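## Task

Get the black key fob out of the drawer of the small wooden box and set it directly on the open table top, touching nothing but the table. Then close the drawer. The box must stay roughly in its current spot and orientation, and the other item must remain inside the drawer.

## Robot and tools

ROBOT. Two arms, left_arm and right_arm, each ending in a two-finger gripper. Each base sits on a tilted plate, and both plates hang from one metal frame behind the arms. The calibrated bases in the scene frame are left_arm (+0.048, +0.320, +0.317) m, quat_wxyz (+0.957, -0.123, +0.264, +0.004), and right_arm (+0.034, -0.209, +0.317) m, quat_wxyz (+0.957, +0.118, +0.266, +0.011). A 'too close' message treats each plate and its half of the frame as belonging to that arm.

FRAME. One scene frame for everything. Origin at table-top height, halfway between the nominal bases. +z points up, +x reaches out over the table, and left_arm is on the +y side (arm names do not match image left and right). Positions are metres; orientations are quaternions written w, x, y, z. On each gripper the fingers point along its own +z and open and close along its own y. end_effector_position is the spot between the finger pads, just under 1 cm behind the tips. Reported poses can be wrong by a few cm, more when the arm reaches far.

ROW. Every command uses a row of 16 numbers even when only one arm moves: left_arm x, y, z, qw, qx, qy, qz, opening, then right_arm in the same order. x, y, z and the quaternion are an absolute target pose for that gripper in the scene frame, not an offset. Opening runs from -1 (closed, 0 mm gap) to +1 (fully open, about 87 mm); 0.5 gives about 69 mm, 0 about 43 mm, -0.5 about 18 mm. To keep an arm still, repeat its last reported pose and its wanted opening in every row; to hold an orientation, resend the same quaternion rather than the drifted reported one. Per control step the commanded orientation is clipped to at most 40 degrees from the measured one.

TOOLS.
- execute_actions, argument actions (a list with zero or one item) and optional cameras. An empty list only returns the state, with pictures. An item {"rows": [...], "steps": n} runs up to 15 rows, one per 1/30 s step (n at most 15, default 15); if rows run out, the last one repeats. An action must span at least 5 steps, and its result is read 5 steps before its end, so those steps run on while you reply. The call is refused if any target lies over 0.6 m from the arm's last reported position along any gripper axis. An item {"steps": n} alone waits up to 300 steps, counted from the previous result, reply time included.
- move, argument target: one row, or a list of up to 15 rows, with no 0.6 m limit. The grippers travel in straight lines, all ending together, taking 0.5 s to 10 s. speed is m/s per arm (0.002 to 2.9, default 0.25; turning up to twice that in rad/s), one value or one per target. blend (m) rounds corners at intermediate targets. blocking=false returns after about 0.5 s while motion continues. Paths ignore obstacles and the other arm. Openings of the first target are sent immediately; later openings are applied once everything has come to rest at that target.
- wait, argument seconds (0 to 10): lets time pass; a running move goes on, and the wait ends early if the move finishes.
- stop: brakes the current move; fingers continue.
- zoom_image, arguments camera (cam_high, cam_low, cam_left_wrist, cam_right_wrist) and region [x0, y0, x1, y1] in pixels, at most 504x504, from that camera's latest image.
- finished_scene, argument scene: the number of the scene being ended. It cannot be reversed.

RESULTS. Per arm: end_effector_position, end_effector_quat_wxyz, grip_measured (on the opening scale), Joint positions (last value is gripper 0 closed to 1 open), Joint velocities ('within noise' means stationary), joint torques (torques 1 to 3 wrap at ±28 N m and flip sign), and Hand target, the pose currently being driven toward. A move also reports a 'move:' line: done (within 10 mm and 2 degrees), off_target, moving, held or fault, plus limits such as paced (command clipped) or held (steps withheld by a check). Done does not tell you whether something is touched. MOTOR HOT appears near 75 °C; at 90 °C an OVER-TEMPERATURE FAULT folds that arm away for good. Avoid long stretched reaches, heavy holds and pushing at poses that cannot be reached.

GRIPPING. When grasping, command about 0.04 below the grip_measured value read at first contact for a firm hold, less for a gentler one. Readings can be off by up to about 1 mm.

CAMERAS. cam_high and cam_low are fixed, and cam_left_wrist and cam_right_wrist ride on the hands; all are 672x504. Calibration is given in OpenCV form; fixed cameras may have moved by a couple of degrees and several mm.

CAUTIONS. Move slowly near contact; a faster move or a target set deep past a surface hits harder. Do not drop the item, release it while it moves, or knock anything off the table. Keep the grippers and arms from pressing against each other, and never close one gripper on the other's fingers. Do not route a path close to an arm's own base; go around it. Check pose and tilt after every move, since friction and gravity leave grippers short, low or tilted.

Each tool is called after "Emit:" by a JSON object that holds its "fn" and its "kwargs", one argument or row to a line.

## Session

Emit:
{"fn": "execute_actions", "kwargs": {
  "actions": [],
  "cameras": ["all"]
}}

Scene clock: 0.00 s of 6000.00 s.
left_arm: end_effector_position=(+0.0997, +0.1270, +0.2928) grip_measured=+1.000 end_effector_quat_wxyz=(-0.035, +0.687, +0.534, -0.491) | right_arm: end_effector_position=(+0.4544, -0.2631, +0.1802) grip_measured=+1.000 end_effector_quat_wxyz=(+0.210, +0.029, +0.971, -0.113)
Joint positions: left_arm=[-0.98 1.553 0.577 -0.527 0.448 0.878 1] | right_arm=[0.037 1.58 0.906 0.109 0.457 -0.116 1]
Joint velocities: within noise
Joint torques (N m): no reading
Motor temperatures (°C): left_arm=[26 35 37 31 25 28 24] | right_arm=[25 31 31 31 29 29 29]
Heat: left arm: 37 °C; right arm: 31 °C.
Hand target: left_arm +0.1017, +0.1257, +0.2933; -0.031, +0.687, +0.534, -0.491 | right_arm +0.4616, -0.2645, +0.1866; +0.222, +0.034, +0.968, -0.113

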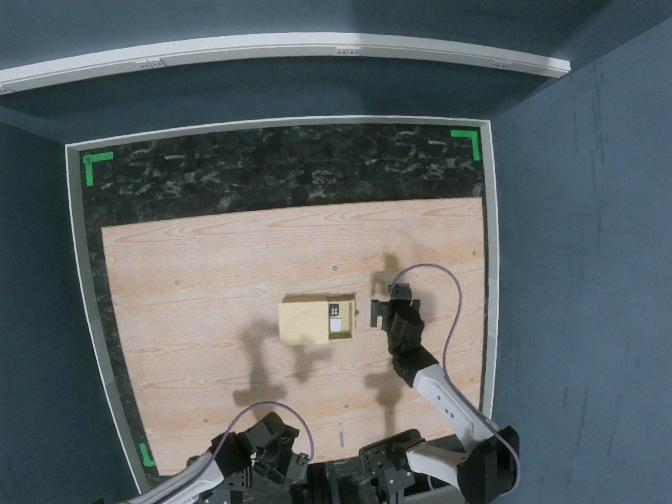

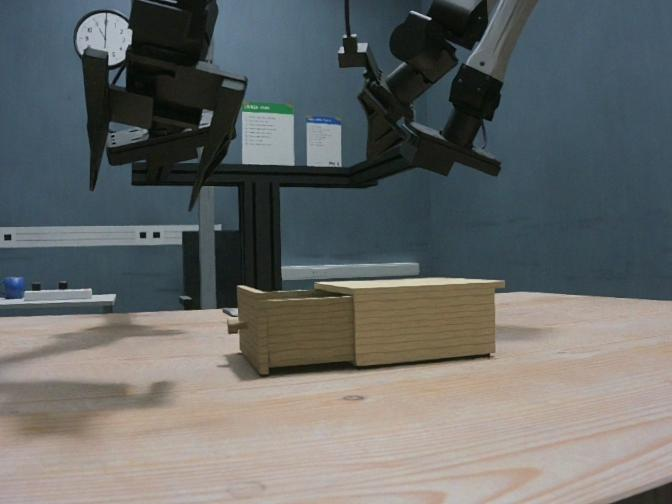

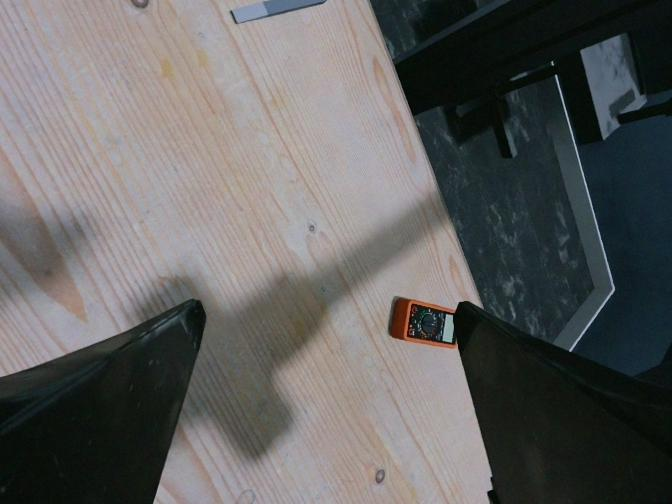

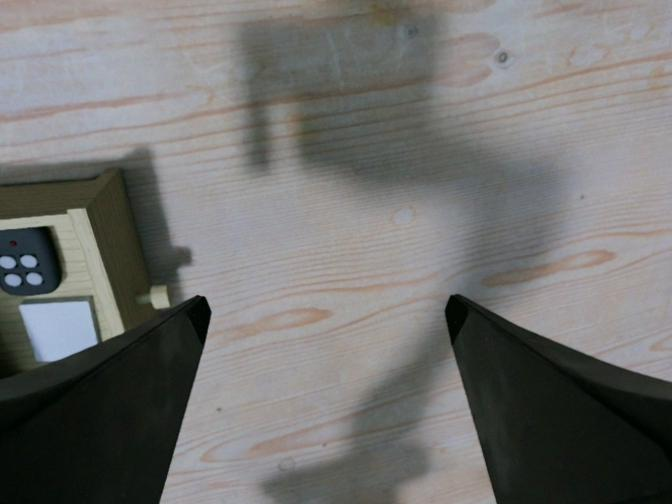

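Emit:
{"fn": "zoom_image", "kwargs": {
  "camera": "cam_high",
  "region": [270, 285, 370, 360]
}}

Emit:
{"fn": "zoom_image", "kwargs": {
  "camera": "cam_right_wrist",
  "region": [0, 150, 220, 400]
}}

Emit:
{"fn": "zoom_image", "kwargs": {
  "camera": "cam_low",
  "region": [200, 240, 520, 400]
}}

Scaled by 5.040 from the camera's 672x504 image, which has a finer 960x720 frame.

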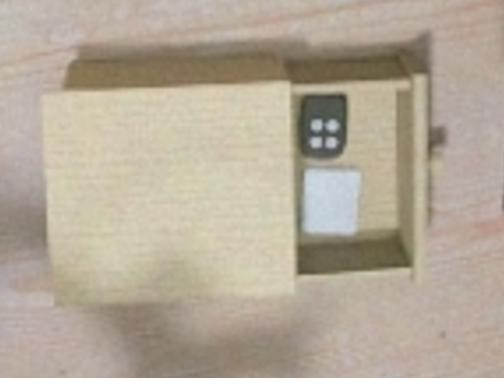

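Scaled by 2.016 from the camera's 672x504 image, which has a finer 960x720 frame.

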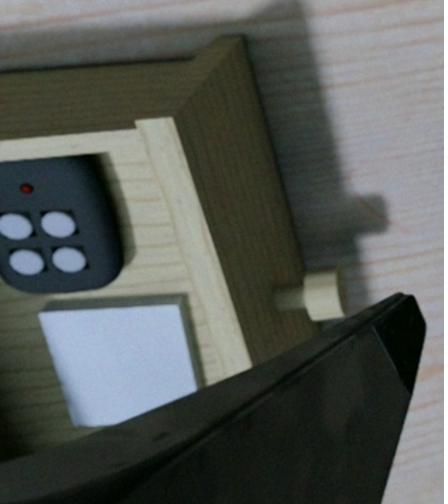

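Scaled by 1.575 from the camera's 672x504 image, which has a finer 960x720 frame.

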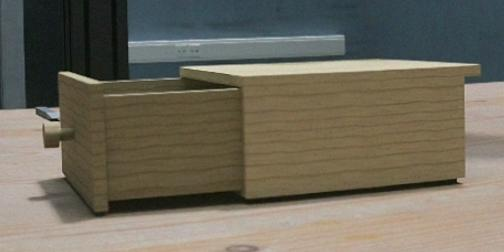

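Emit:
{"fn": "zoom_image", "kwargs": {
  "camera": "cam_low",
  "region": [60, 0, 280, 220]
}}

Emit:
{"fn": "zoom_image", "kwargs": {
  "camera": "cam_right_wrist",
  "region": [0, 220, 504, 504]
}}

Scaled by 2.291 from the camera's 672x504 image, which has a finer 960x720 frame.

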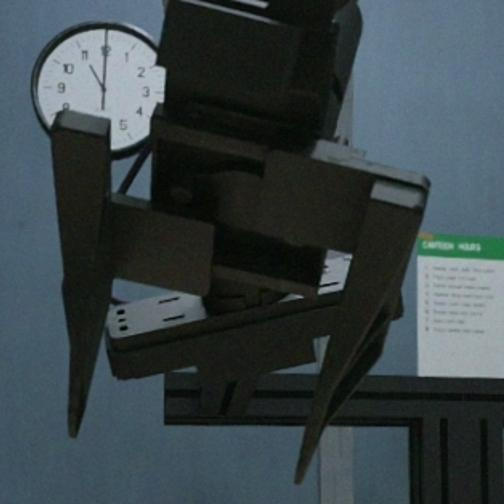

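Scaled by 1.000.

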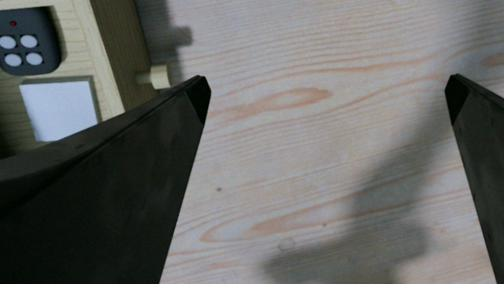

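Emit:
{"fn": "move", "kwargs": {
  "target": [
    [0.0997,0.1270,0.2928,-0.035,0.687,0.534,-0.491,1, 0.405,-0.135,0.11,0.21,0.029,0.971,-0.113,-1],
    [0.0997,0.1270,0.2928,-0.035,0.687,0.534,-0.491,1, 0.405,-0.132,0.050,0.21,0.029,0.971,-0.113,-1],
    [0.0997,0.1270,0.2928,-0.035,0.687,0.534,-0.491,1, 0.405,-0.168,0.050,0.21,0.029,0.971,-0.113,-1],
    [0.0997,0.1270,0.2928,-0.035,0.687,0.534,-0.491,1, 0.41,-0.152,0.10,0.1,0.015,0.99,-0.05,-1],
    [0.0997,0.1270,0.2928,-0.035,0.687,0.534,-0.491,1, 0.431,-0.121,0.13,0,0,1,0,0.15]
  ],
  "speed": [0.3, 0.15, 0.06, 0.2, 0.25],
  "blend": [0.02, 0, 0, 0.02, 0]
}}

Scene clock: 12.27 s of 6000.00 s.
left_arm: end_effector_position=(+0.0997, +0.1270, +0.2928) grip_measured=+1.000 end_effector_quat_wxyz=(-0.035, +0.687, +0.534, -0.491) | right_arm: end_effector_position=(+0.4302, -0.1295, +0.1319) grip_measured=+0.150 end_effector_quat_wxyz=(+0.002, +0.001, +1.000, -0.007)
Joint positions: left_arm=[-0.98 1.553 0.577 -0.527 0.448 0.878 1] | right_arm=[0.244 1.995 1.387 -0.479 0.369 0.179 0.575]
Joint velocities: within noise
Joint torques (N m): left_arm=[-3.21 -4.1 3.78 0.42 0.54 0.18] | right_arm=[5.71 -7.66 6.49 0.14 -0.09 -0.04]
Motor temperatures (°C): left_arm=[26 36 38 31 25 28 24] | right_arm=[25 33 32 32 29 29 29]
Heat: left arm: 38 °C; right arm: 33 °C.
Hand target: left_arm +0.0997, +0.1270, +0.2927; -0.035, +0.687, +0.534, -0.491 | right_arm +0.4309, -0.1210, +0.1302; +0.000, +0.000, +1.000, +0.000
Off the commanded pose: left_arm 0.000 m, 0 deg | right_arm 0.009 m, 1 deg.
Kept back: nothing.
move: done
camera_calibration:
cam_right_wrist: T_world_to_cam=[[0.0188146, -0.999756, 0.0115418, -0.140777], [-0.641529, -0.00321724, 0.767092, 0.1941], [-0.766868, -0.0218369, -0.641433, 0.548209], [0, 0, 0, 1]] pos_world=[0.547573, -0.128147, 0.204371]

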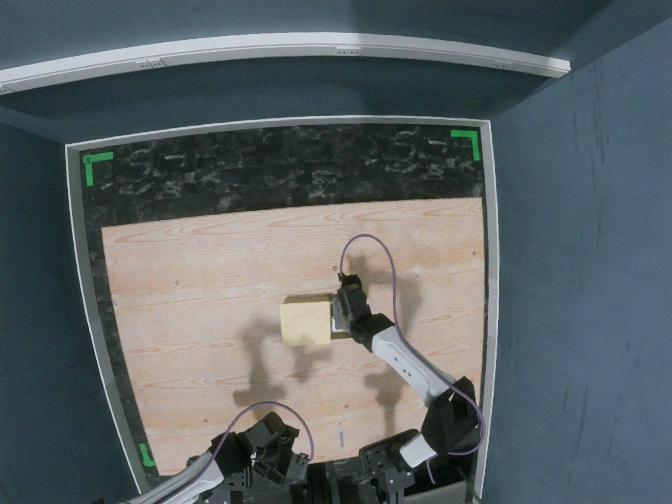

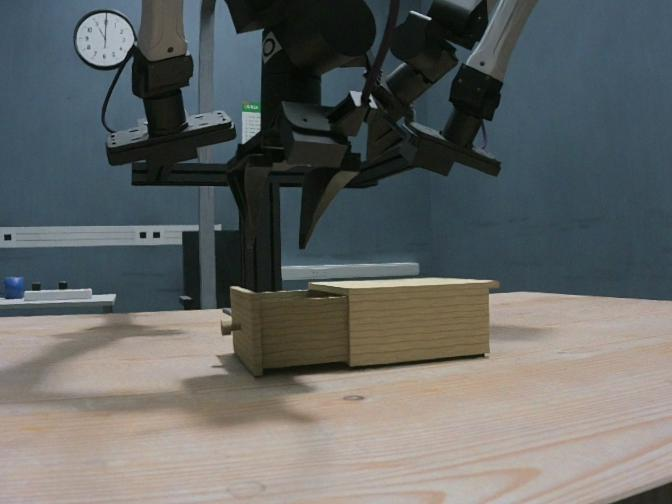

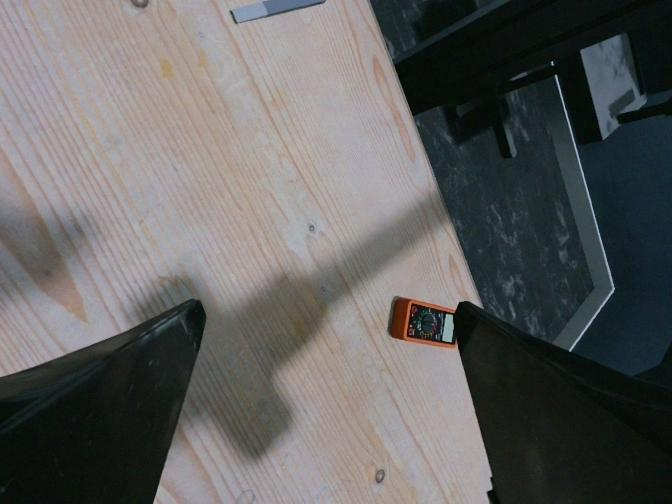

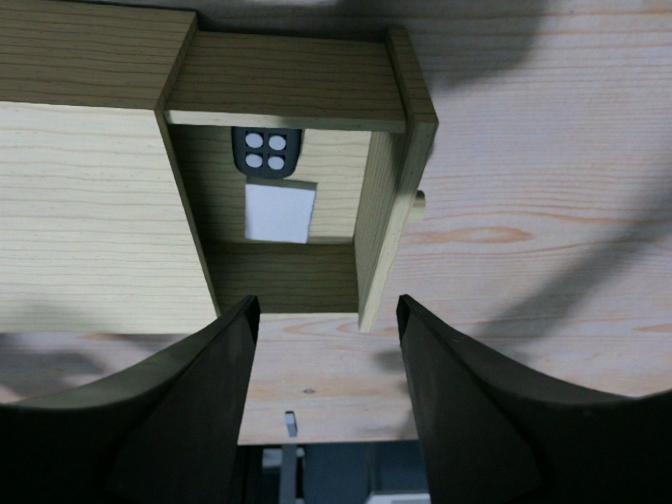

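Emit:
{"fn": "zoom_image", "kwargs": {
  "camera": "cam_right_wrist",
  "region": [140, 80, 460, 340]
}}

Emit:
{"fn": "zoom_image", "kwargs": {
  "camera": "cam_high",
  "region": [270, 285, 370, 360]
}}

Emit:
{"fn": "zoom_image", "kwargs": {
  "camera": "cam_low",
  "region": [200, 120, 520, 400]
}}

Scaled by 1.575 from the camera's 672x504 image, which has a finer 960x720 frame.

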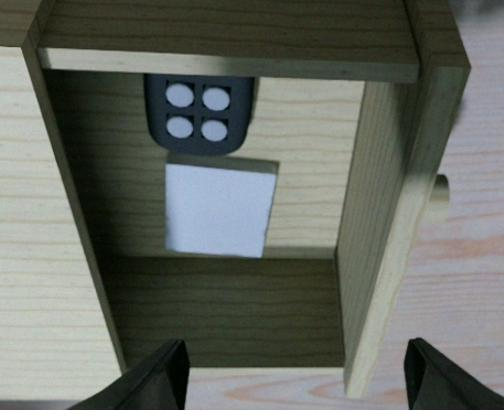

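Scaled by 5.040 from the camera's 672x504 image, which has a finer 960x720 frame.

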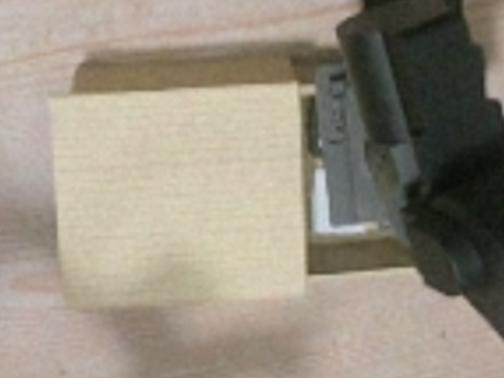

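Scaled by 1.575 from the camera's 672x504 image, which has a finer 960x720 frame.

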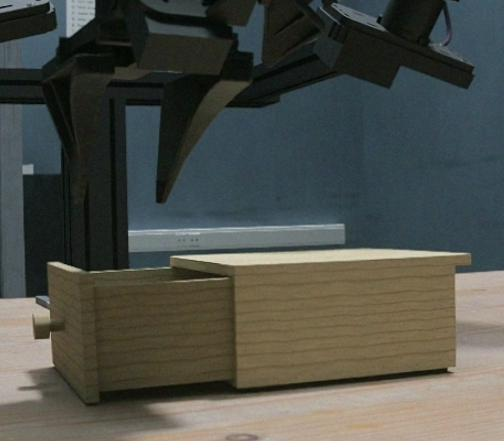

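Emit:
{"fn": "zoom_image", "kwargs": {
  "camera": "cam_low",
  "region": [200, 90, 380, 270]
}}

Emit:
{"fn": "zoom_image", "kwargs": {
  "camera": "cam_right_wrist",
  "region": [100, 270, 560, 504]
}}

Scaled by 2.800 from the camera's 672x504 image, which has a finer 960x720 frame.

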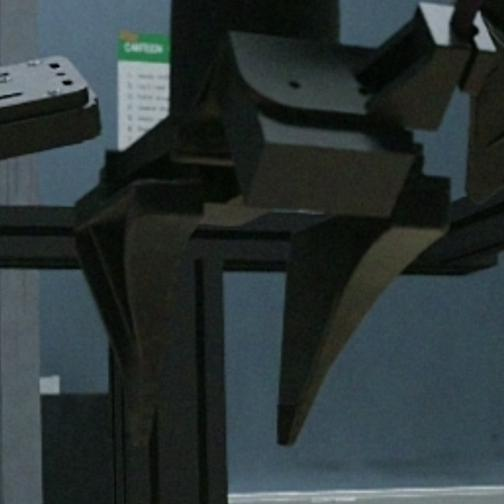

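Scaled by 1.096 from the camera's 672x504 image, which has a finer 960x720 frame.

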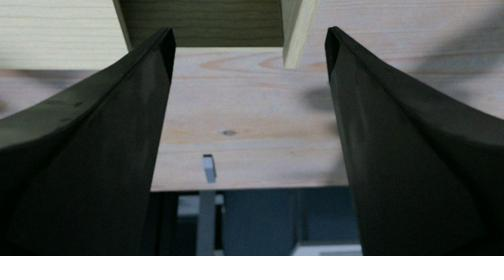

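Emit:
{"fn": "move", "kwargs": {
  "target": [
    [0.0997,0.1270,0.2928,-0.035,0.687,0.534,-0.491,1, 0.424,-0.106,0.088,0,0,0.9537,0.3007,-1],
    [0.0997,0.1270,0.2928,-0.035,0.687,0.534,-0.491,1, 0.424,-0.062,0.026,0,0,0.9537,0.3007,-1],
    [0.0997,0.1270,0.2928,-0.035,0.687,0.534,-0.491,1, 0.424,-0.096,0.026,0,0,0.9914,0.1305,-1],
    [0.0997,0.1270,0.2928,-0.035,0.687,0.534,-0.491,1, 0.424,-0.108,0.12,0,0,1,0,0.08]
  ],
  "speed": [0.35, 0.12, 0.08, 0.25],
  "cameras": ["cam_high","cam_right_wrist","cam_low"]
}}

Scene clock: 31.07 s of 6000.00 s.
left_arm: end_effector_position=(+0.0997, +0.1270, +0.2928) grip_measured=+1.000 end_effector_quat_wxyz=(-0.035, +0.687, +0.534, -0.491) | right_arm: end_effector_position=(+0.4109, -0.1072, +0.1080) grip_measured=+0.080 end_effector_quat_wxyz=(-0.018, -0.009, +1.000, +0.001)
Joint positions: left_arm=[-0.98 1.553 0.577 -0.527 0.448 0.878 1] | right_arm=[0.273 2.079 1.383 -0.44 0.359 0.202 0.54]
Joint velocities: within noise
Joint torques (N m): left_arm=[-3.21 -4.05 3.77 0.43 0.53 0.17] | right_arm=[5.35 -11.66 5.24 0.04 0.11 -0.02]
Motor temperatures (°C): left_arm=[27 37 39 30 25 28 24] | right_arm=[26 35 32 31 28 29 29]
Heat: left arm: 39 °C; right arm: 35 °C.
Hand target: left_arm +0.0997, +0.1270, +0.2927; -0.035, +0.687, +0.534, -0.491 | right_arm +0.4238, -0.1081, +0.1198; +0.000, +0.000, +1.000, +0.000
Off the commanded pose: left_arm 0.000 m, 0 deg | right_arm 0.018 m, 2 deg.
Kept back: nothing.
move: off_target (right_arm); target 4's new opening was sent with right_arm's hand 0.018 m and 2 deg from that target
camera_calibration:
cam_right_wrist: T_world_to_cam=[[0.0379358, -0.999268, -0.00500566, -0.123993], [-0.609067, -0.027093, 0.792656, 0.181324], [-0.792211, -0.0270212, -0.609649, 0.524919], [0, 0, 0, 1]] pos_world=[0.530989, -0.104806, 0.175668]
Images, in order (width x height): cam_high 672x504, cam_low 672x504, cam_right_wrist 672x504.

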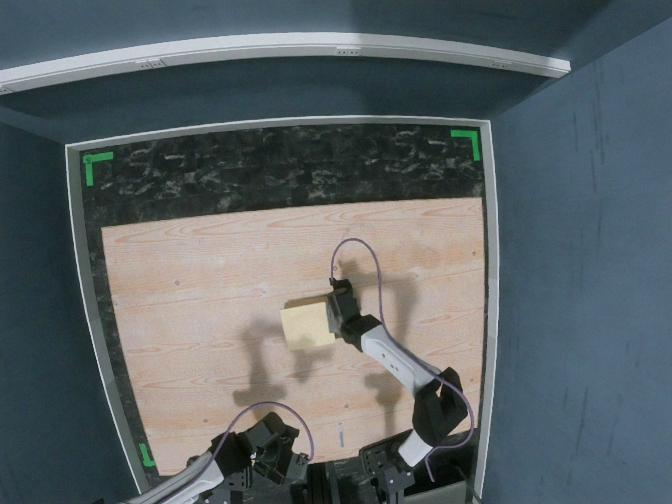

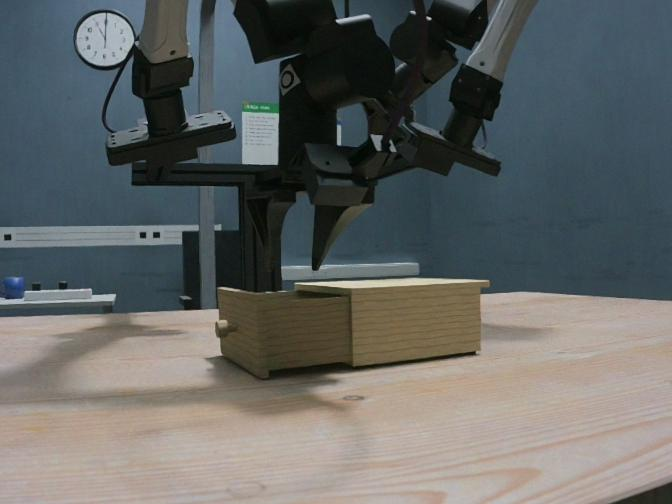

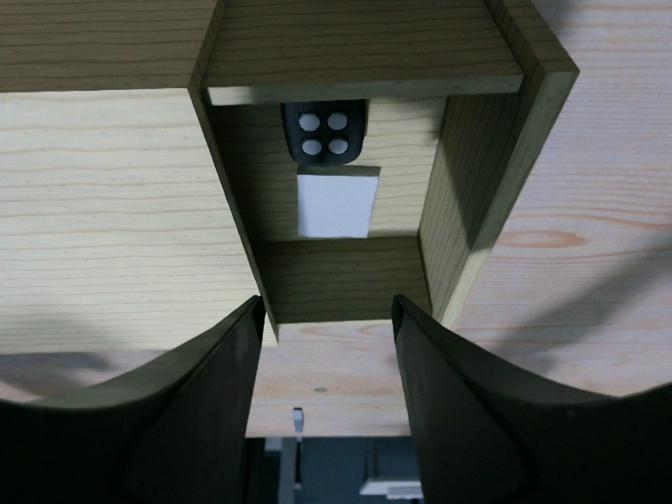

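Emit:
{"fn": "zoom_image", "kwargs": {
  "camera": "cam_high",
  "region": [270, 285, 370, 360]
}}

Emit:
{"fn": "zoom_image", "kwargs": {
  "camera": "cam_right_wrist",
  "region": [180, 60, 580, 360]
}}

Scaled by 5.040 from the camera's 672x504 image, which has a finer 960x720 frame.

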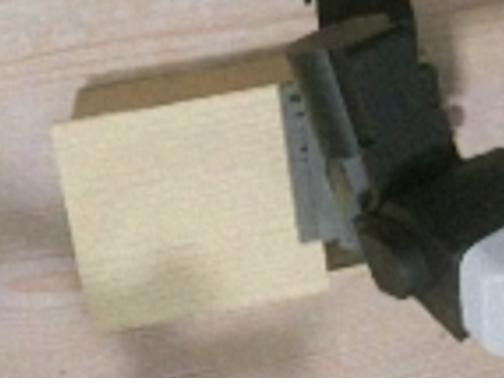

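Scaled by 1.260 from the camera's 672x504 image, which has a finer 960x720 frame.

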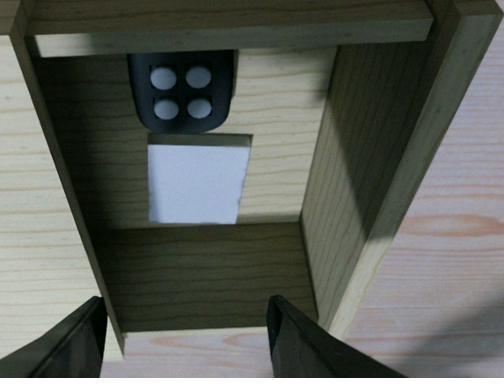

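Emit:
{"fn": "move", "kwargs": {
  "target": [
    [0.22,0.15,0.24,0,-0.13,0.9915,0,0, 0.40,-0.110,0.11,0,0,1,0,-1],
    [0.365,0.045,0.12,0,0,1,0,0, 0.372,-0.110,0.085,0,0,1,0,-1]
  ],
  "speed": [0.55, 0.4],
  "blend": [0.05, 0],
  "cameras": ["cam_high","cam_right_wrist","cam_left_wrist"]
}}

Scene clock: 49.50 s of 6000.00 s.
left_arm: end_effector_position=(+0.3653, +0.0423, +0.1263) grip_measured=+0.000 end_effector_quat_wxyz=(+0.005, -0.003, +1.000, -0.007) | right_arm: end_effector_position=(+0.3619, -0.1071, +0.0814) grip_measured=-0.973 end_effector_quat_wxyz=(-0.017, -0.008, +1.000, +0.001)
Joint positions: left_arm=[-0.72 2.335 1.553 -0.503 -0.529 -0.634 0.5] | right_arm=[0.273 2.079 1.16 -0.215 0.359 0.202 0.013]
Joint velocities: within noise
Joint torques (N m): left_arm=[-5.87 -8.72 5.49 0.48 -0.06 0.24] | right_arm=[3.97 -9.88 2.54 0.31 0.05 -0.17]
Motor temperatures (°C): left_arm=[27 38 39 30 25 27 24] | right_arm=[27 37 32 30 28 29 29]
Heat: left arm: 39 °C; right arm: 37 °C.
Hand target: left_arm +0.3650, +0.0451, +0.1201; +0.000, +0.000, +1.000, +0.000 | right_arm +0.3719, -0.1101, +0.0850; +0.000, +0.000, +1.000, +0.000
Off the commanded pose: left_arm 0.007 m, 1 deg | right_arm 0.011 m, 2 deg.
Kept back: nothing.
move: off_target (right_arm)
camera_calibration:
cam_left_wrist: T_world_to_cam=[[0.00327654, -0.999994, 0.000547326, 0.039035], [-0.668757, -0.00178429, 0.743479, 0.17508], [-0.743474, -0.00280207, -0.668759, 0.496985], [0, 0, 0, 1]] pos_world=[0.486454, 0.0407397, 0.202173]
cam_right_wrist: T_world_to_cam=[[0.0372036, -0.999297, -0.00461493, -0.121869], [-0.610845, -0.0263961, 0.79131, 0.173489], [-0.790876, -0.0266206, -0.611398, 0.469586], [0, 0, 0, 1]] pos_world=[0.481893, -0.104703, 0.149258]
Images, in order (width x height): cam_high 672x504, cam_left_wrist 672x504, cam_right_wrist 672x504.

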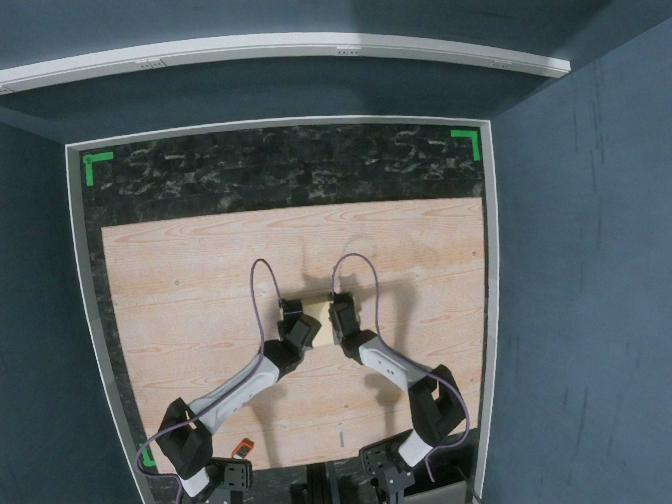

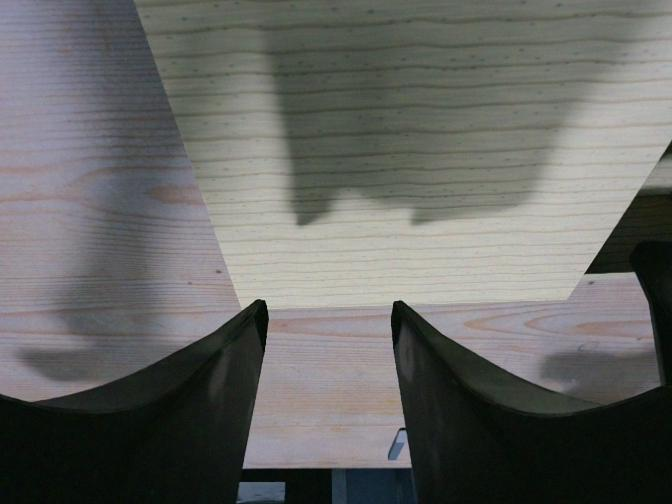

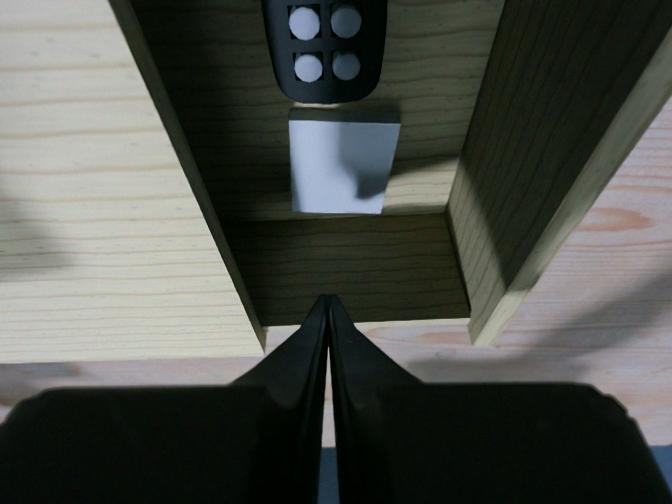

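Emit:
{"fn": "move", "kwargs": {
  "target": [
    [0.365,0.045,0.068,0,0,1,0,0, 0.388,-0.112,0.06,0,0,1,0,-1],
    [0.365,0.045,0.064,0,0,1,0,0, 0.386,-0.112,0.024,0,0,1,0,-1],
    [0.365,0.045,0.064,0,0,1,0,0, 0.386,-0.145,0.024,0,0,1,0,-1],
    [0.365,0.045,0.064,0,0,1,0,0, 0.386,-0.140,0.09,0,0,1,0,-1]
  ],
  "speed": [0.1, 0.08, 0.06, 0.25],
  "cameras": ["cam_high","cam_right_wrist","cam_left_wrist"]
}}

Scene clock: 52.80 s of 6000.00 s.
left_arm: end_effector_position=(+0.3611, +0.0453, +0.0856) grip_measured=+0.000 end_effector_quat_wxyz=(-0.005, +0.015, +1.000, +0.002) | right_arm: end_effector_position=(+0.3778, -0.1411, +0.0801) grip_measured=-0.973 end_effector_quat_wxyz=(-0.013, -0.004, +1.000, +0.002)
Joint positions: left_arm=[-0.676 2.446 1.6 -0.446 -0.519 -0.566 0.5] | right_arm=[0.181 2.047 1.173 -0.221 0.319 0.12 0.013]
Joint velocities: within noise
Joint torques (N m): left_arm=[-4.37 -7.05 4.72 1.21 0.03 0.22] | right_arm=[5.16 -10.78 3.07 0.11 0.14 -0.08]
Motor temperatures (°C): left_arm=[27 38 39 30 25 27 23] | right_arm=[26 38 32 30 28 29 29]
Heat: left arm: 39 °C; right arm: 38 °C.
Hand target: left_arm +0.3644, +0.0459, +0.0653; +0.000, +0.000, +1.000, +0.000 | right_arm +0.3859, -0.1400, +0.0897; +0.000, +0.000, +1.000, +0.000
Off the commanded pose: left_arm 0.022 m, 2 deg | right_arm 0.013 m, 2 deg.
Kept back: nothing.
move: off_target (left_arm, right_arm)
camera_calibration:
cam_left_wrist: T_world_to_cam=[[-0.0329073, -0.999315, -0.01692, 0.0565716], [-0.652738, 0.00866831, 0.757534, 0.195091], [-0.756868, 0.0359727, -0.652577, 0.468377], [0, 0, 0, 1]] pos_world=[0.483705, 0.0379929, 0.158821]
cam_right_wrist: T_world_to_cam=[[0.0287276, -0.99957, -0.00592866, -0.153105], [-0.618218, -0.0224277, 0.785687, 0.187169], [-0.785482, -0.0189057, -0.618596, 0.480096], [0, 0, 0, 1]] pos_world=[0.497216, -0.139764, 0.149021]
Images, in order (width x height): cam_high 672x504, cam_left_wrist 672x504, cam_right_wrist 672x504.

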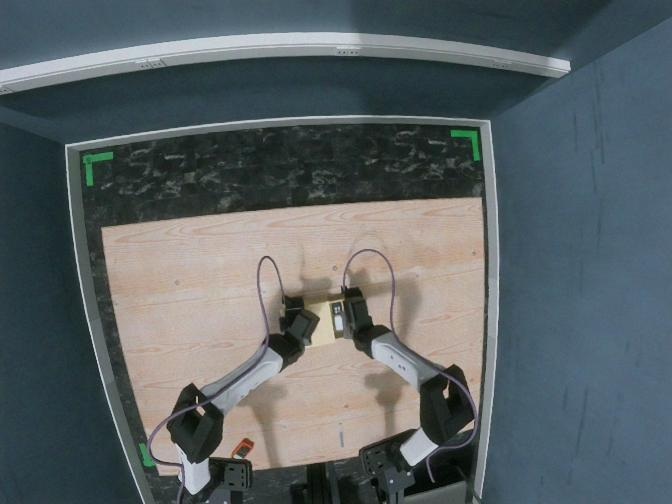

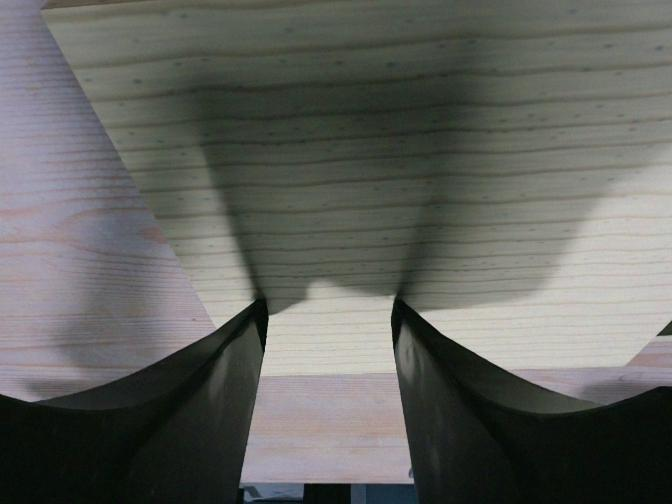

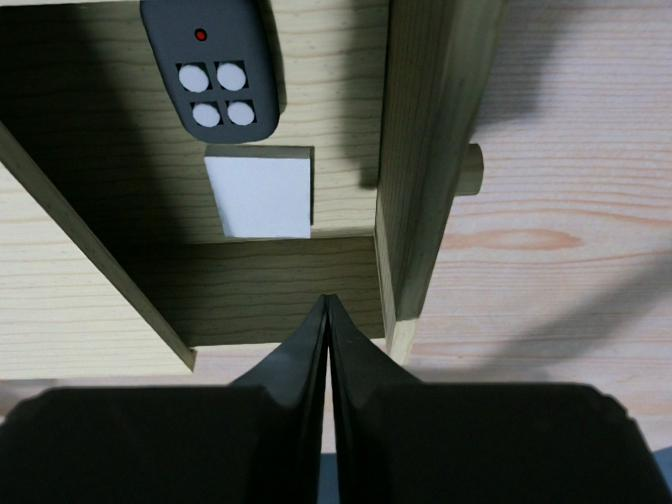

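Emit:
{"fn": "move", "kwargs": {
  "target": [
    [0.365,0.045,0.064,0,0,1,0,0, 0.384,-0.109,0.05,0,0,1,0,-1],
    [0.365,0.045,0.064,0,0,1,0,0, 0.384,-0.109,0.014,0,0,1,0,-1]
  ],
  "speed": [0.2, 0.08],
  "cameras": ["cam_right_wrist"]
}}

Scene clock: 54.43 s of 6000.00 s.
left_arm: end_effector_position=(+0.3610, +0.0453, +0.0856) grip_measured=+0.000 end_effector_quat_wxyz=(-0.005, +0.015, +1.000, +0.002) | right_arm: end_effector_position=(+0.3782, -0.1060, +0.0316) grip_measured=-0.973 end_effector_quat_wxyz=(-0.014, -0.010, +1.000, +0.004)
Joint positions: left_arm=[-0.676 2.446 1.6 -0.447 -0.519 -0.565 0.5] | right_arm=[0.223 2.259 1.3 -0.152 0.333 0.148 0.013]
Joint velocities: within noise
Joint torques (N m): left_arm=[-4.34 -6.97 4.77 1.2 0.03 0.22] | right_arm=[2.77 -5.2 4.18 0.77 0.03 -0.2]
Motor temperatures (°C): left_arm=[27 39 39 30 25 27 23] | right_arm=[27 38 32 30 28 29 29]
Heat: left arm: 39 °C; right arm: 38 °C.
Hand target: left_arm +0.3644, +0.0459, +0.0653; +0.000, +0.000, +1.000, +0.000 | right_arm +0.3833, -0.1095, +0.0152; +0.000, +0.000, +1.000, +0.000
Off the commanded pose: left_arm 0.022 m, 2 deg | right_arm 0.019 m, 2 deg.
Kept back: nothing.
move: off_target (left_arm, right_arm)
camera_calibration:
cam_right_wrist: T_world_to_cam=[[0.0412145, -0.999096, -0.0104115, -0.122892], [-0.61548, -0.0335955, 0.787436, 0.224052], [-0.787074, -0.0260457, -0.616309, 0.450823], [0, 0, 0, 1]] pos_world=[0.497796, -0.103512, 0.10014]
Images, in order (width x height): cam_right_wrist 672x504.

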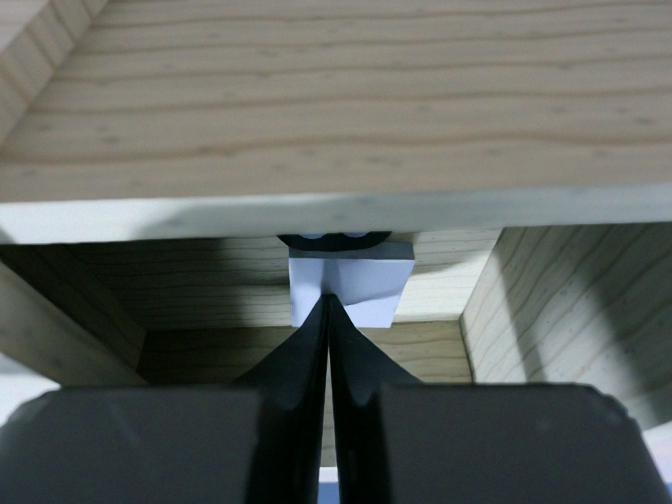

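Emit:
{"fn": "move", "kwargs": {
  "target": [
    [0.365,0.045,0.064,0,0,1,0,0, 0.384,-0.145,0.010,0,0,1,0,-1]
  ],
  "speed": [0.06],
  "cameras": ["cam_right_wrist"]
}}

Scene clock: 55.67 s of 6000.00 s.
left_arm: end_effector_position=(+0.3610, +0.0453, +0.0856) grip_measured=+0.000 end_effector_quat_wxyz=(-0.005, +0.015, +1.000, +0.002) | right_arm: end_effector_position=(+0.3776, -0.1092, +0.0307) grip_measured=-0.973 end_effector_quat_wxyz=(-0.024, -0.010, +0.998, +0.055)
Joint positions: left_arm=[-0.676 2.446 1.6 -0.447 -0.519 -0.565 0.5] | right_arm=[0.172 2.243 1.29 -0.15 0.207 0.1 0.013]
Joint velocities: within noise
Joint torques (N m): left_arm=[-4.38 -7.01 4.78 1.19 0.03 0.22] | right_arm=[-0.44 -7.1 1.14 0.87 0.84 -0.49]
Motor temperatures (°C): left_arm=[27 39 39 30 25 27 23] | right_arm=[26 38 32 30 28 29 29]
Heat: left arm: 39 °C; right arm: 38 °C.
Hand target: left_arm +0.3644, +0.0459, +0.0653; +0.000, +0.000, +1.000, +0.000 | right_arm +0.3821, -0.1449, +0.0136; -0.005, +0.001, +1.000, +0.000
Off the commanded pose: left_arm 0.022 m, 2 deg | right_arm 0.042 m, 7 deg.
Kept back: nothing.
move: off_target (left_arm, right_arm)
camera_calibration:
cam_right_wrist: T_world_to_cam=[[0.0384737, -0.992919, -0.112389, -0.121291], [-0.599412, -0.112922, 0.792436, 0.2094], [-0.799516, 0.0368792, -0.599512, 0.460765], [0, 0, 0, 1]] pos_world=[0.498572, -0.113779, 0.0966658]
Images, in order (width x height): cam_right_wrist 672x504.

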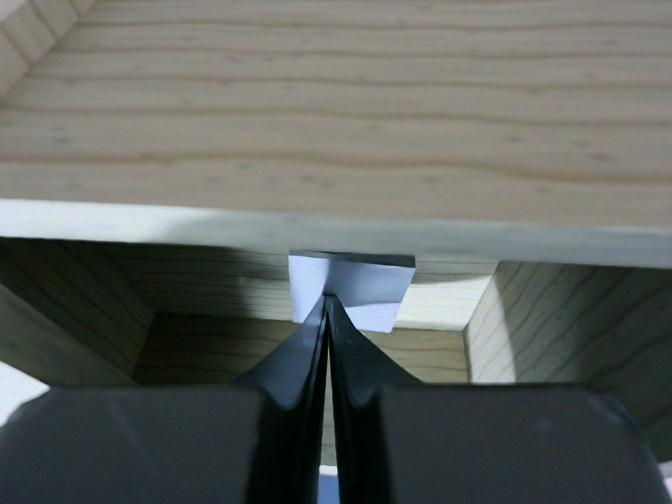

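Emit:
{"fn": "move", "kwargs": {
  "target": [
    [0.365,0.045,0.064,0,0,1,0,0, 0.384,-0.145,0.034,0,0,1,0,-1]
  ],
  "speed": [0.025],
  "cameras": ["cam_right_wrist"]
}}

Scene clock: 57.03 s of 6000.00 s.
left_arm: end_effector_position=(+0.3610, +0.0453, +0.0856) grip_measured=+0.000 end_effector_quat_wxyz=(-0.005, +0.015, +1.000, +0.002) | right_arm: end_effector_position=(+0.3687, -0.1280, +0.0313) grip_measured=-0.973 end_effector_quat_wxyz=(-0.025, -0.009, +0.999, +0.021)
Joint positions: left_arm=[-0.676 2.446 1.6 -0.447 -0.519 -0.565 0.5] | right_arm=[0.158 2.221 1.241 -0.131 0.267 0.094 0.013]
Joint velocities: within noise
Joint torques (N m): left_arm=[-4.38 -7.02 4.75 1.19 0.01 0.22] | right_arm=[2.04 -10.85 1.61 0.43 0.35 -0.3]
Motor temperatures (°C): left_arm=[27 39 39 30 25 27 23] | right_arm=[26 38 32 30 28 29 29]
Heat: left arm: 39 °C; right arm: 38 °C.
Hand target: left_arm +0.3644, +0.0459, +0.0653; +0.000, +0.000, +1.000, +0.000 | right_arm +0.3837, -0.1450, +0.0344; -0.001, +0.000, +1.000, +0.000
Off the commanded pose: left_arm 0.022 m, 2 deg | right_arm 0.023 m, 4 deg.
Kept back: nothing.
move: off_target (left_arm, right_arm)
camera_calibration:
cam_right_wrist: T_world_to_cam=[[0.037736, -0.998233, -0.0459108, -0.142049], [-0.597611, -0.059366, 0.799585, 0.207372], [-0.800897, -0.00273631, -0.598795, 0.450098], [0, 0, 0, 1]] pos_world=[0.48977, -0.128255, 0.0971834]
Images, in order (width x height): cam_right_wrist 672x504.

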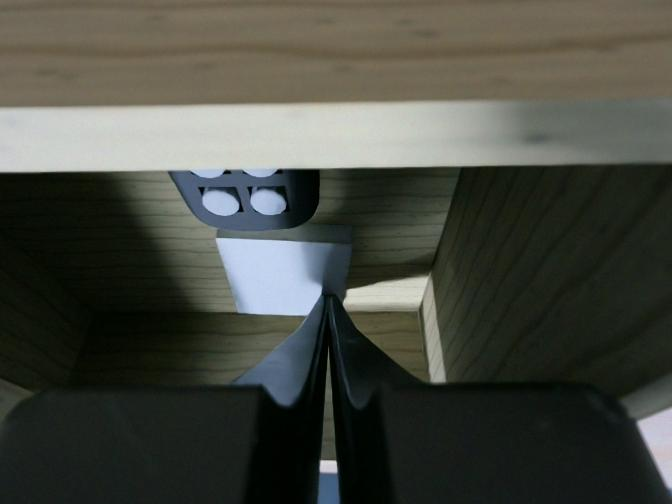

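Emit:
{"fn": "move", "kwargs": {
  "target": [
    [0.365,0.045,0.064,0,0,1,0,0, 0.384,-0.119,0.109,0,0,0.9763,0.2164,-1],
    [0.365,0.045,0.064,0,0,1,0,0, 0.384,-0.098,0.068,0,0,0.9763,0.2164,-1]
  ],
  "speed": [0.3, 0.15],
  "cameras": ["cam_right_wrist"]
}}

Scene clock: 60.13 s of 6000.00 s.
left_arm: end_effector_position=(+0.3610, +0.0453, +0.0856) grip_measured=+0.000 end_effector_quat_wxyz=(-0.005, +0.015, +1.000, +0.002) | right_arm: end_effector_position=(+0.3777, -0.1067, +0.0697) grip_measured=-0.973 end_effector_quat_wxyz=(-0.010, +0.003, +0.978, +0.208)
Joint positions: left_arm=[-0.676 2.446 1.6 -0.447 -0.519 -0.565 0.5] | right_arm=[0.069 2.084 1.156 -0.121 -0.149 0.025 0.013]
Joint velocities: within noise
Joint torques (N m): left_arm=[-4.38 -6.99 4.79 1.21 0.03 0.23] | right_arm=[4.85 -7.39 4.27 0.37 -0.33 -0.15]
Motor temperatures (°C): left_arm=[27 39 39 30 25 27 23] | right_arm=[26 39 32 30 28 29 29]
Heat: left arm: 39 °C; right arm: 39 °C.
Hand target: left_arm +0.3644, +0.0459, +0.0653; +0.000, +0.000, +1.000, +0.000 | right_arm +0.3839, -0.0981, +0.0684; +0.000, +0.000, +0.976, +0.217
Off the commanded pose: left_arm 0.022 m, 2 deg | right_arm 0.011 m, 2 deg.
Kept back: nothing.
move: off_target (left_arm, right_arm)
camera_calibration:
cam_right_wrist: T_world_to_cam=[[0.0104725, -0.912777, -0.408324, -0.0746774], [-0.624648, -0.324841, 0.710136, 0.171432], [-0.780836, 0.247622, -0.573566, 0.497781], [0, 0, 0, 1]] pos_world=[0.496552, -0.135737, 0.133277]
Images, in order (width x height): cam_right_wrist 672x504.

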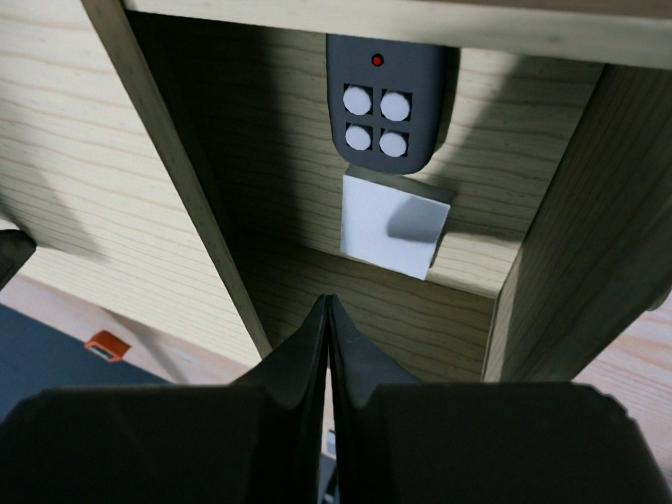

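Emit:
{"fn": "move", "kwargs": {
  "target": [
    [0.365,0.045,0.064,0,0,1,0,0, 0.378,-0.072,0.026,0,0,0.9763,0.2164,-1]
  ],
  "speed": [0.1],
  "cameras": ["cam_right_wrist","cam_high"]
}}

Scene clock: 61.43 s of 6000.00 s.
left_arm: end_effector_position=(+0.3610, +0.0453, +0.0856) grip_measured=+0.000 end_effector_quat_wxyz=(-0.005, +0.015, +1.000, +0.002) | right_arm: end_effector_position=(+0.3743, -0.0781, +0.0299) grip_measured=-0.973 end_effector_quat_wxyz=(-0.007, +0.001, +0.976, +0.217)
Joint positions: left_arm=[-0.676 2.446 1.6 -0.447 -0.519 -0.565 0.5] | right_arm=[0.104 2.249 1.226 -0.018 -0.149 0.051 0.013]
Joint velocities: within noise
Joint torques (N m): left_arm=[-4.36 -7.01 4.78 1.2 0.02 0.22] | right_arm=[5.29 -7.17 3.59 0.43 -0.19 -0.12]
Motor temperatures (°C): left_arm=[27 39 39 30 25 27 23] | right_arm=[26 39 32 30 28 29 29]
Heat: left arm: 39 °C; right arm: 39 °C.
Hand target: left_arm +0.3644, +0.0459, +0.0653; +0.000, +0.000, +1.000, +0.000 | right_arm +0.3779, -0.0720, +0.0262; +0.000, +0.000, +0.976, +0.217
Off the commanded pose: left_arm 0.022 m, 2 deg | right_arm 0.008 m, 1 deg.
Kept back: nothing.
move: off_target (left_arm)
camera_calibration:
cam_right_wrist: T_world_to_cam=[[0.0155798, -0.905268, -0.424555, -0.0656576], [-0.627445, -0.339451, 0.700776, 0.207013], [-0.778505, 0.255467, -0.573294, 0.464914], [0, 0, 0, 1]] pos_world=[0.49285, -0.107937, 0.0935877]
Images, in order (width x height): cam_high 672x504, cam_right_wrist 672x504.

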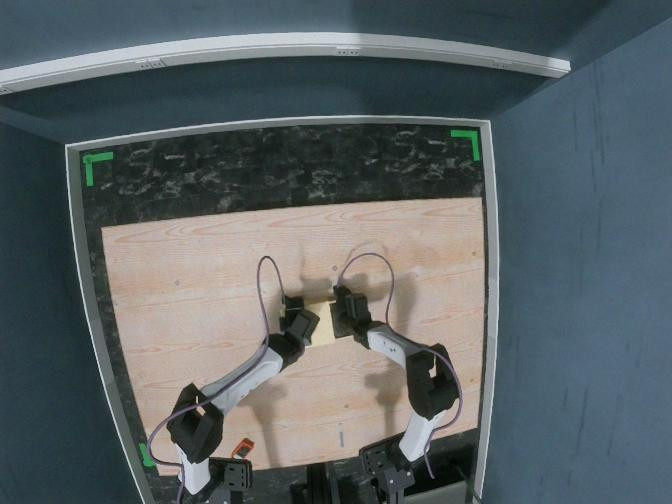

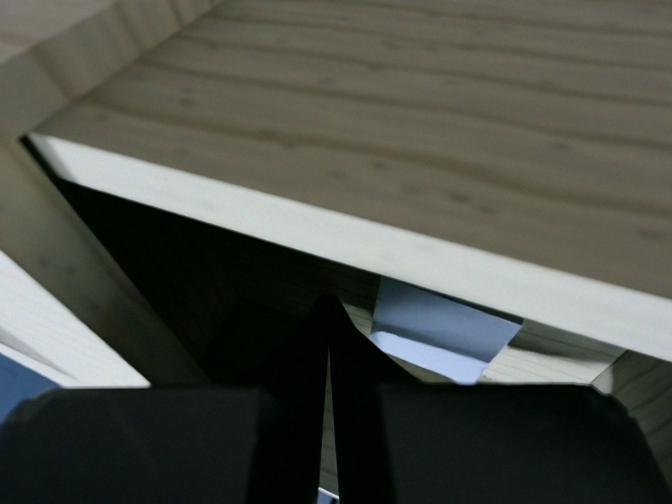

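Emit:
{"fn": "move", "kwargs": {
  "target": [
    [0.365,0.045,0.064,0,0,1,0,0, 0.378,-0.090,0.022,0,0,0.9848,0.1736,-1],
    [0.365,0.045,0.064,0,0,1,0,0, 0.378,-0.122,0.022,0,0,0.9976,0.0698,-1]
  ],
  "speed": [0.07, 0.07],
  "blend": [0.01, 0],
  "cameras": ["cam_right_wrist","cam_high"]
}}

Scene clock: 64.27 s of 6000.00 s.
left_arm: end_effector_position=(+0.3610, +0.0453, +0.0856) grip_measured=+0.000 end_effector_quat_wxyz=(-0.005, +0.015, +1.000, +0.002) | right_arm: end_effector_position=(+0.3686, -0.1014, +0.0244) grip_measured=-0.973 end_effector_quat_wxyz=(-0.017, -0.003, +0.993, +0.116)
Joint positions: left_arm=[-0.676 2.446 1.6 -0.447 -0.519 -0.565 0.5] | right_arm=[0.135 2.243 1.226 -0.056 0.069 0.074 0.013]
Joint velocities: within noise
Joint torques (N m): left_arm=[-4.34 -7.02 4.79 1.2 0.02 0.23] | right_arm=[3.04 -9.61 1.95 0.32 0.72 -0.27]
Motor temperatures (°C): left_arm=[27 39 39 30 25 27 23] | right_arm=[26 39 31 30 28 29 29]
Heat: left arm: 39 °C; right arm: 39 °C.
Hand target: left_arm +0.3644, +0.0459, +0.0653; +0.000, +0.000, +1.000, +0.000 | right_arm +0.3778, -0.1219, +0.0229; -0.001, +0.001, +0.997, +0.071
Off the commanded pose: left_arm 0.022 m, 2 deg | right_arm 0.023 m, 6 deg.
Kept back: nothing.
move: off_target (left_arm, right_arm)
camera_calibration:
cam_right_wrist: T_world_to_cam=[[0.0226433, -0.97245, -0.232008, -0.103014], [-0.611431, -0.197077, 0.766363, 0.206425], [-0.790974, 0.124504, -0.599049, 0.455218], [0, 0, 0, 1]] pos_world=[0.488613, -0.11617, 0.0906012]
Images, in order (width x height): cam_high 672x504, cam_right_wrist 672x504.

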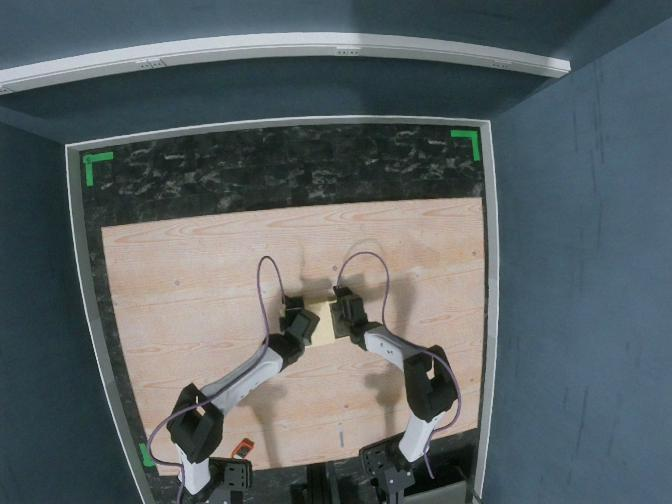

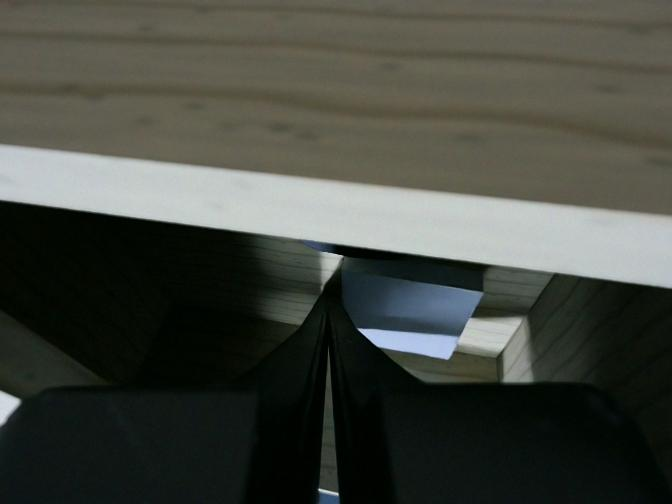

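Emit:
{"fn": "move", "kwargs": {
  "target": [
    [0.365,0.045,0.064,0,0,1,0,0, 0.378,-0.145,0.028,0,0,0.9962,0.0872,-1]
  ],
  "speed": [0.06],
  "cameras": ["cam_right_wrist"]
}}

Scene clock: 65.33 s of 6000.00 s.
left_arm: end_effector_position=(+0.3610, +0.0453, +0.0856) grip_measured=+0.000 end_effector_quat_wxyz=(-0.005, +0.015, +1.000, +0.002) | right_arm: end_effector_position=(+0.3641, -0.1217, +0.0245) grip_measured=-0.973 end_effector_quat_wxyz=(-0.022, -0.003, +0.993, +0.117)
Joint positions: left_arm=[-0.676 2.446 1.6 -0.447 -0.519 -0.565 0.5] | right_arm=[0.085 2.219 1.198 -0.058 0.042 0.033 0.013]
Joint velocities: within noise
Joint torques (N m): left_arm=[-4.34 -6.97 4.78 1.2 0.03 0.22] | right_arm=[1.32 -11.38 1.32 0.27 0.34 -0.44]
Motor temperatures (°C): left_arm=[27 40 39 30 25 27 23] | right_arm=[26 39 31 30 28 29 29]
Heat: left arm: 40 °C; right arm: 39 °C.
Hand target: left_arm +0.3644, +0.0459, +0.0653; +0.000, +0.000, +1.000, +0.000 | right_arm +0.3775, -0.1446, +0.0281; -0.001, +0.000, +0.996, +0.087
Off the commanded pose: left_arm 0.022 m, 2 deg | right_arm 0.027 m, 4 deg.
Kept back: nothing.
move: off_target (left_arm, right_arm)
camera_calibration:
cam_right_wrist: T_world_to_cam=[[0.0209551, -0.971789, -0.234921, -0.121935], [-0.60391, -0.199565, 0.771665, 0.196341], [-0.796777, 0.1257, -0.591054, 0.456306], [0, 0, 0, 1]] pos_world=[0.484702, -0.13667, 0.0895471]
Images, in order (width x height): cam_right_wrist 672x504.

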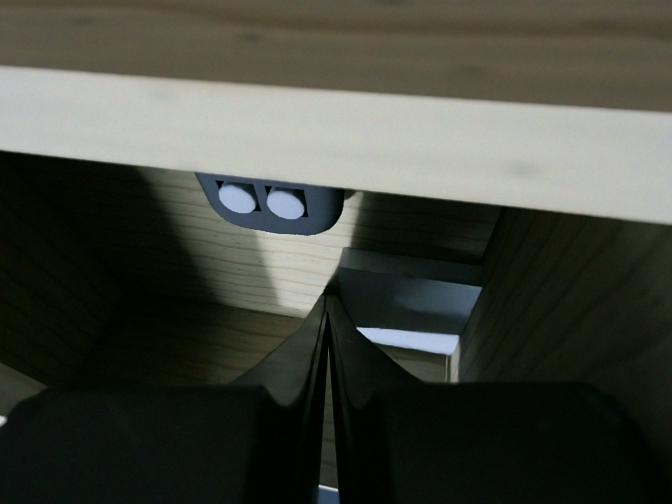

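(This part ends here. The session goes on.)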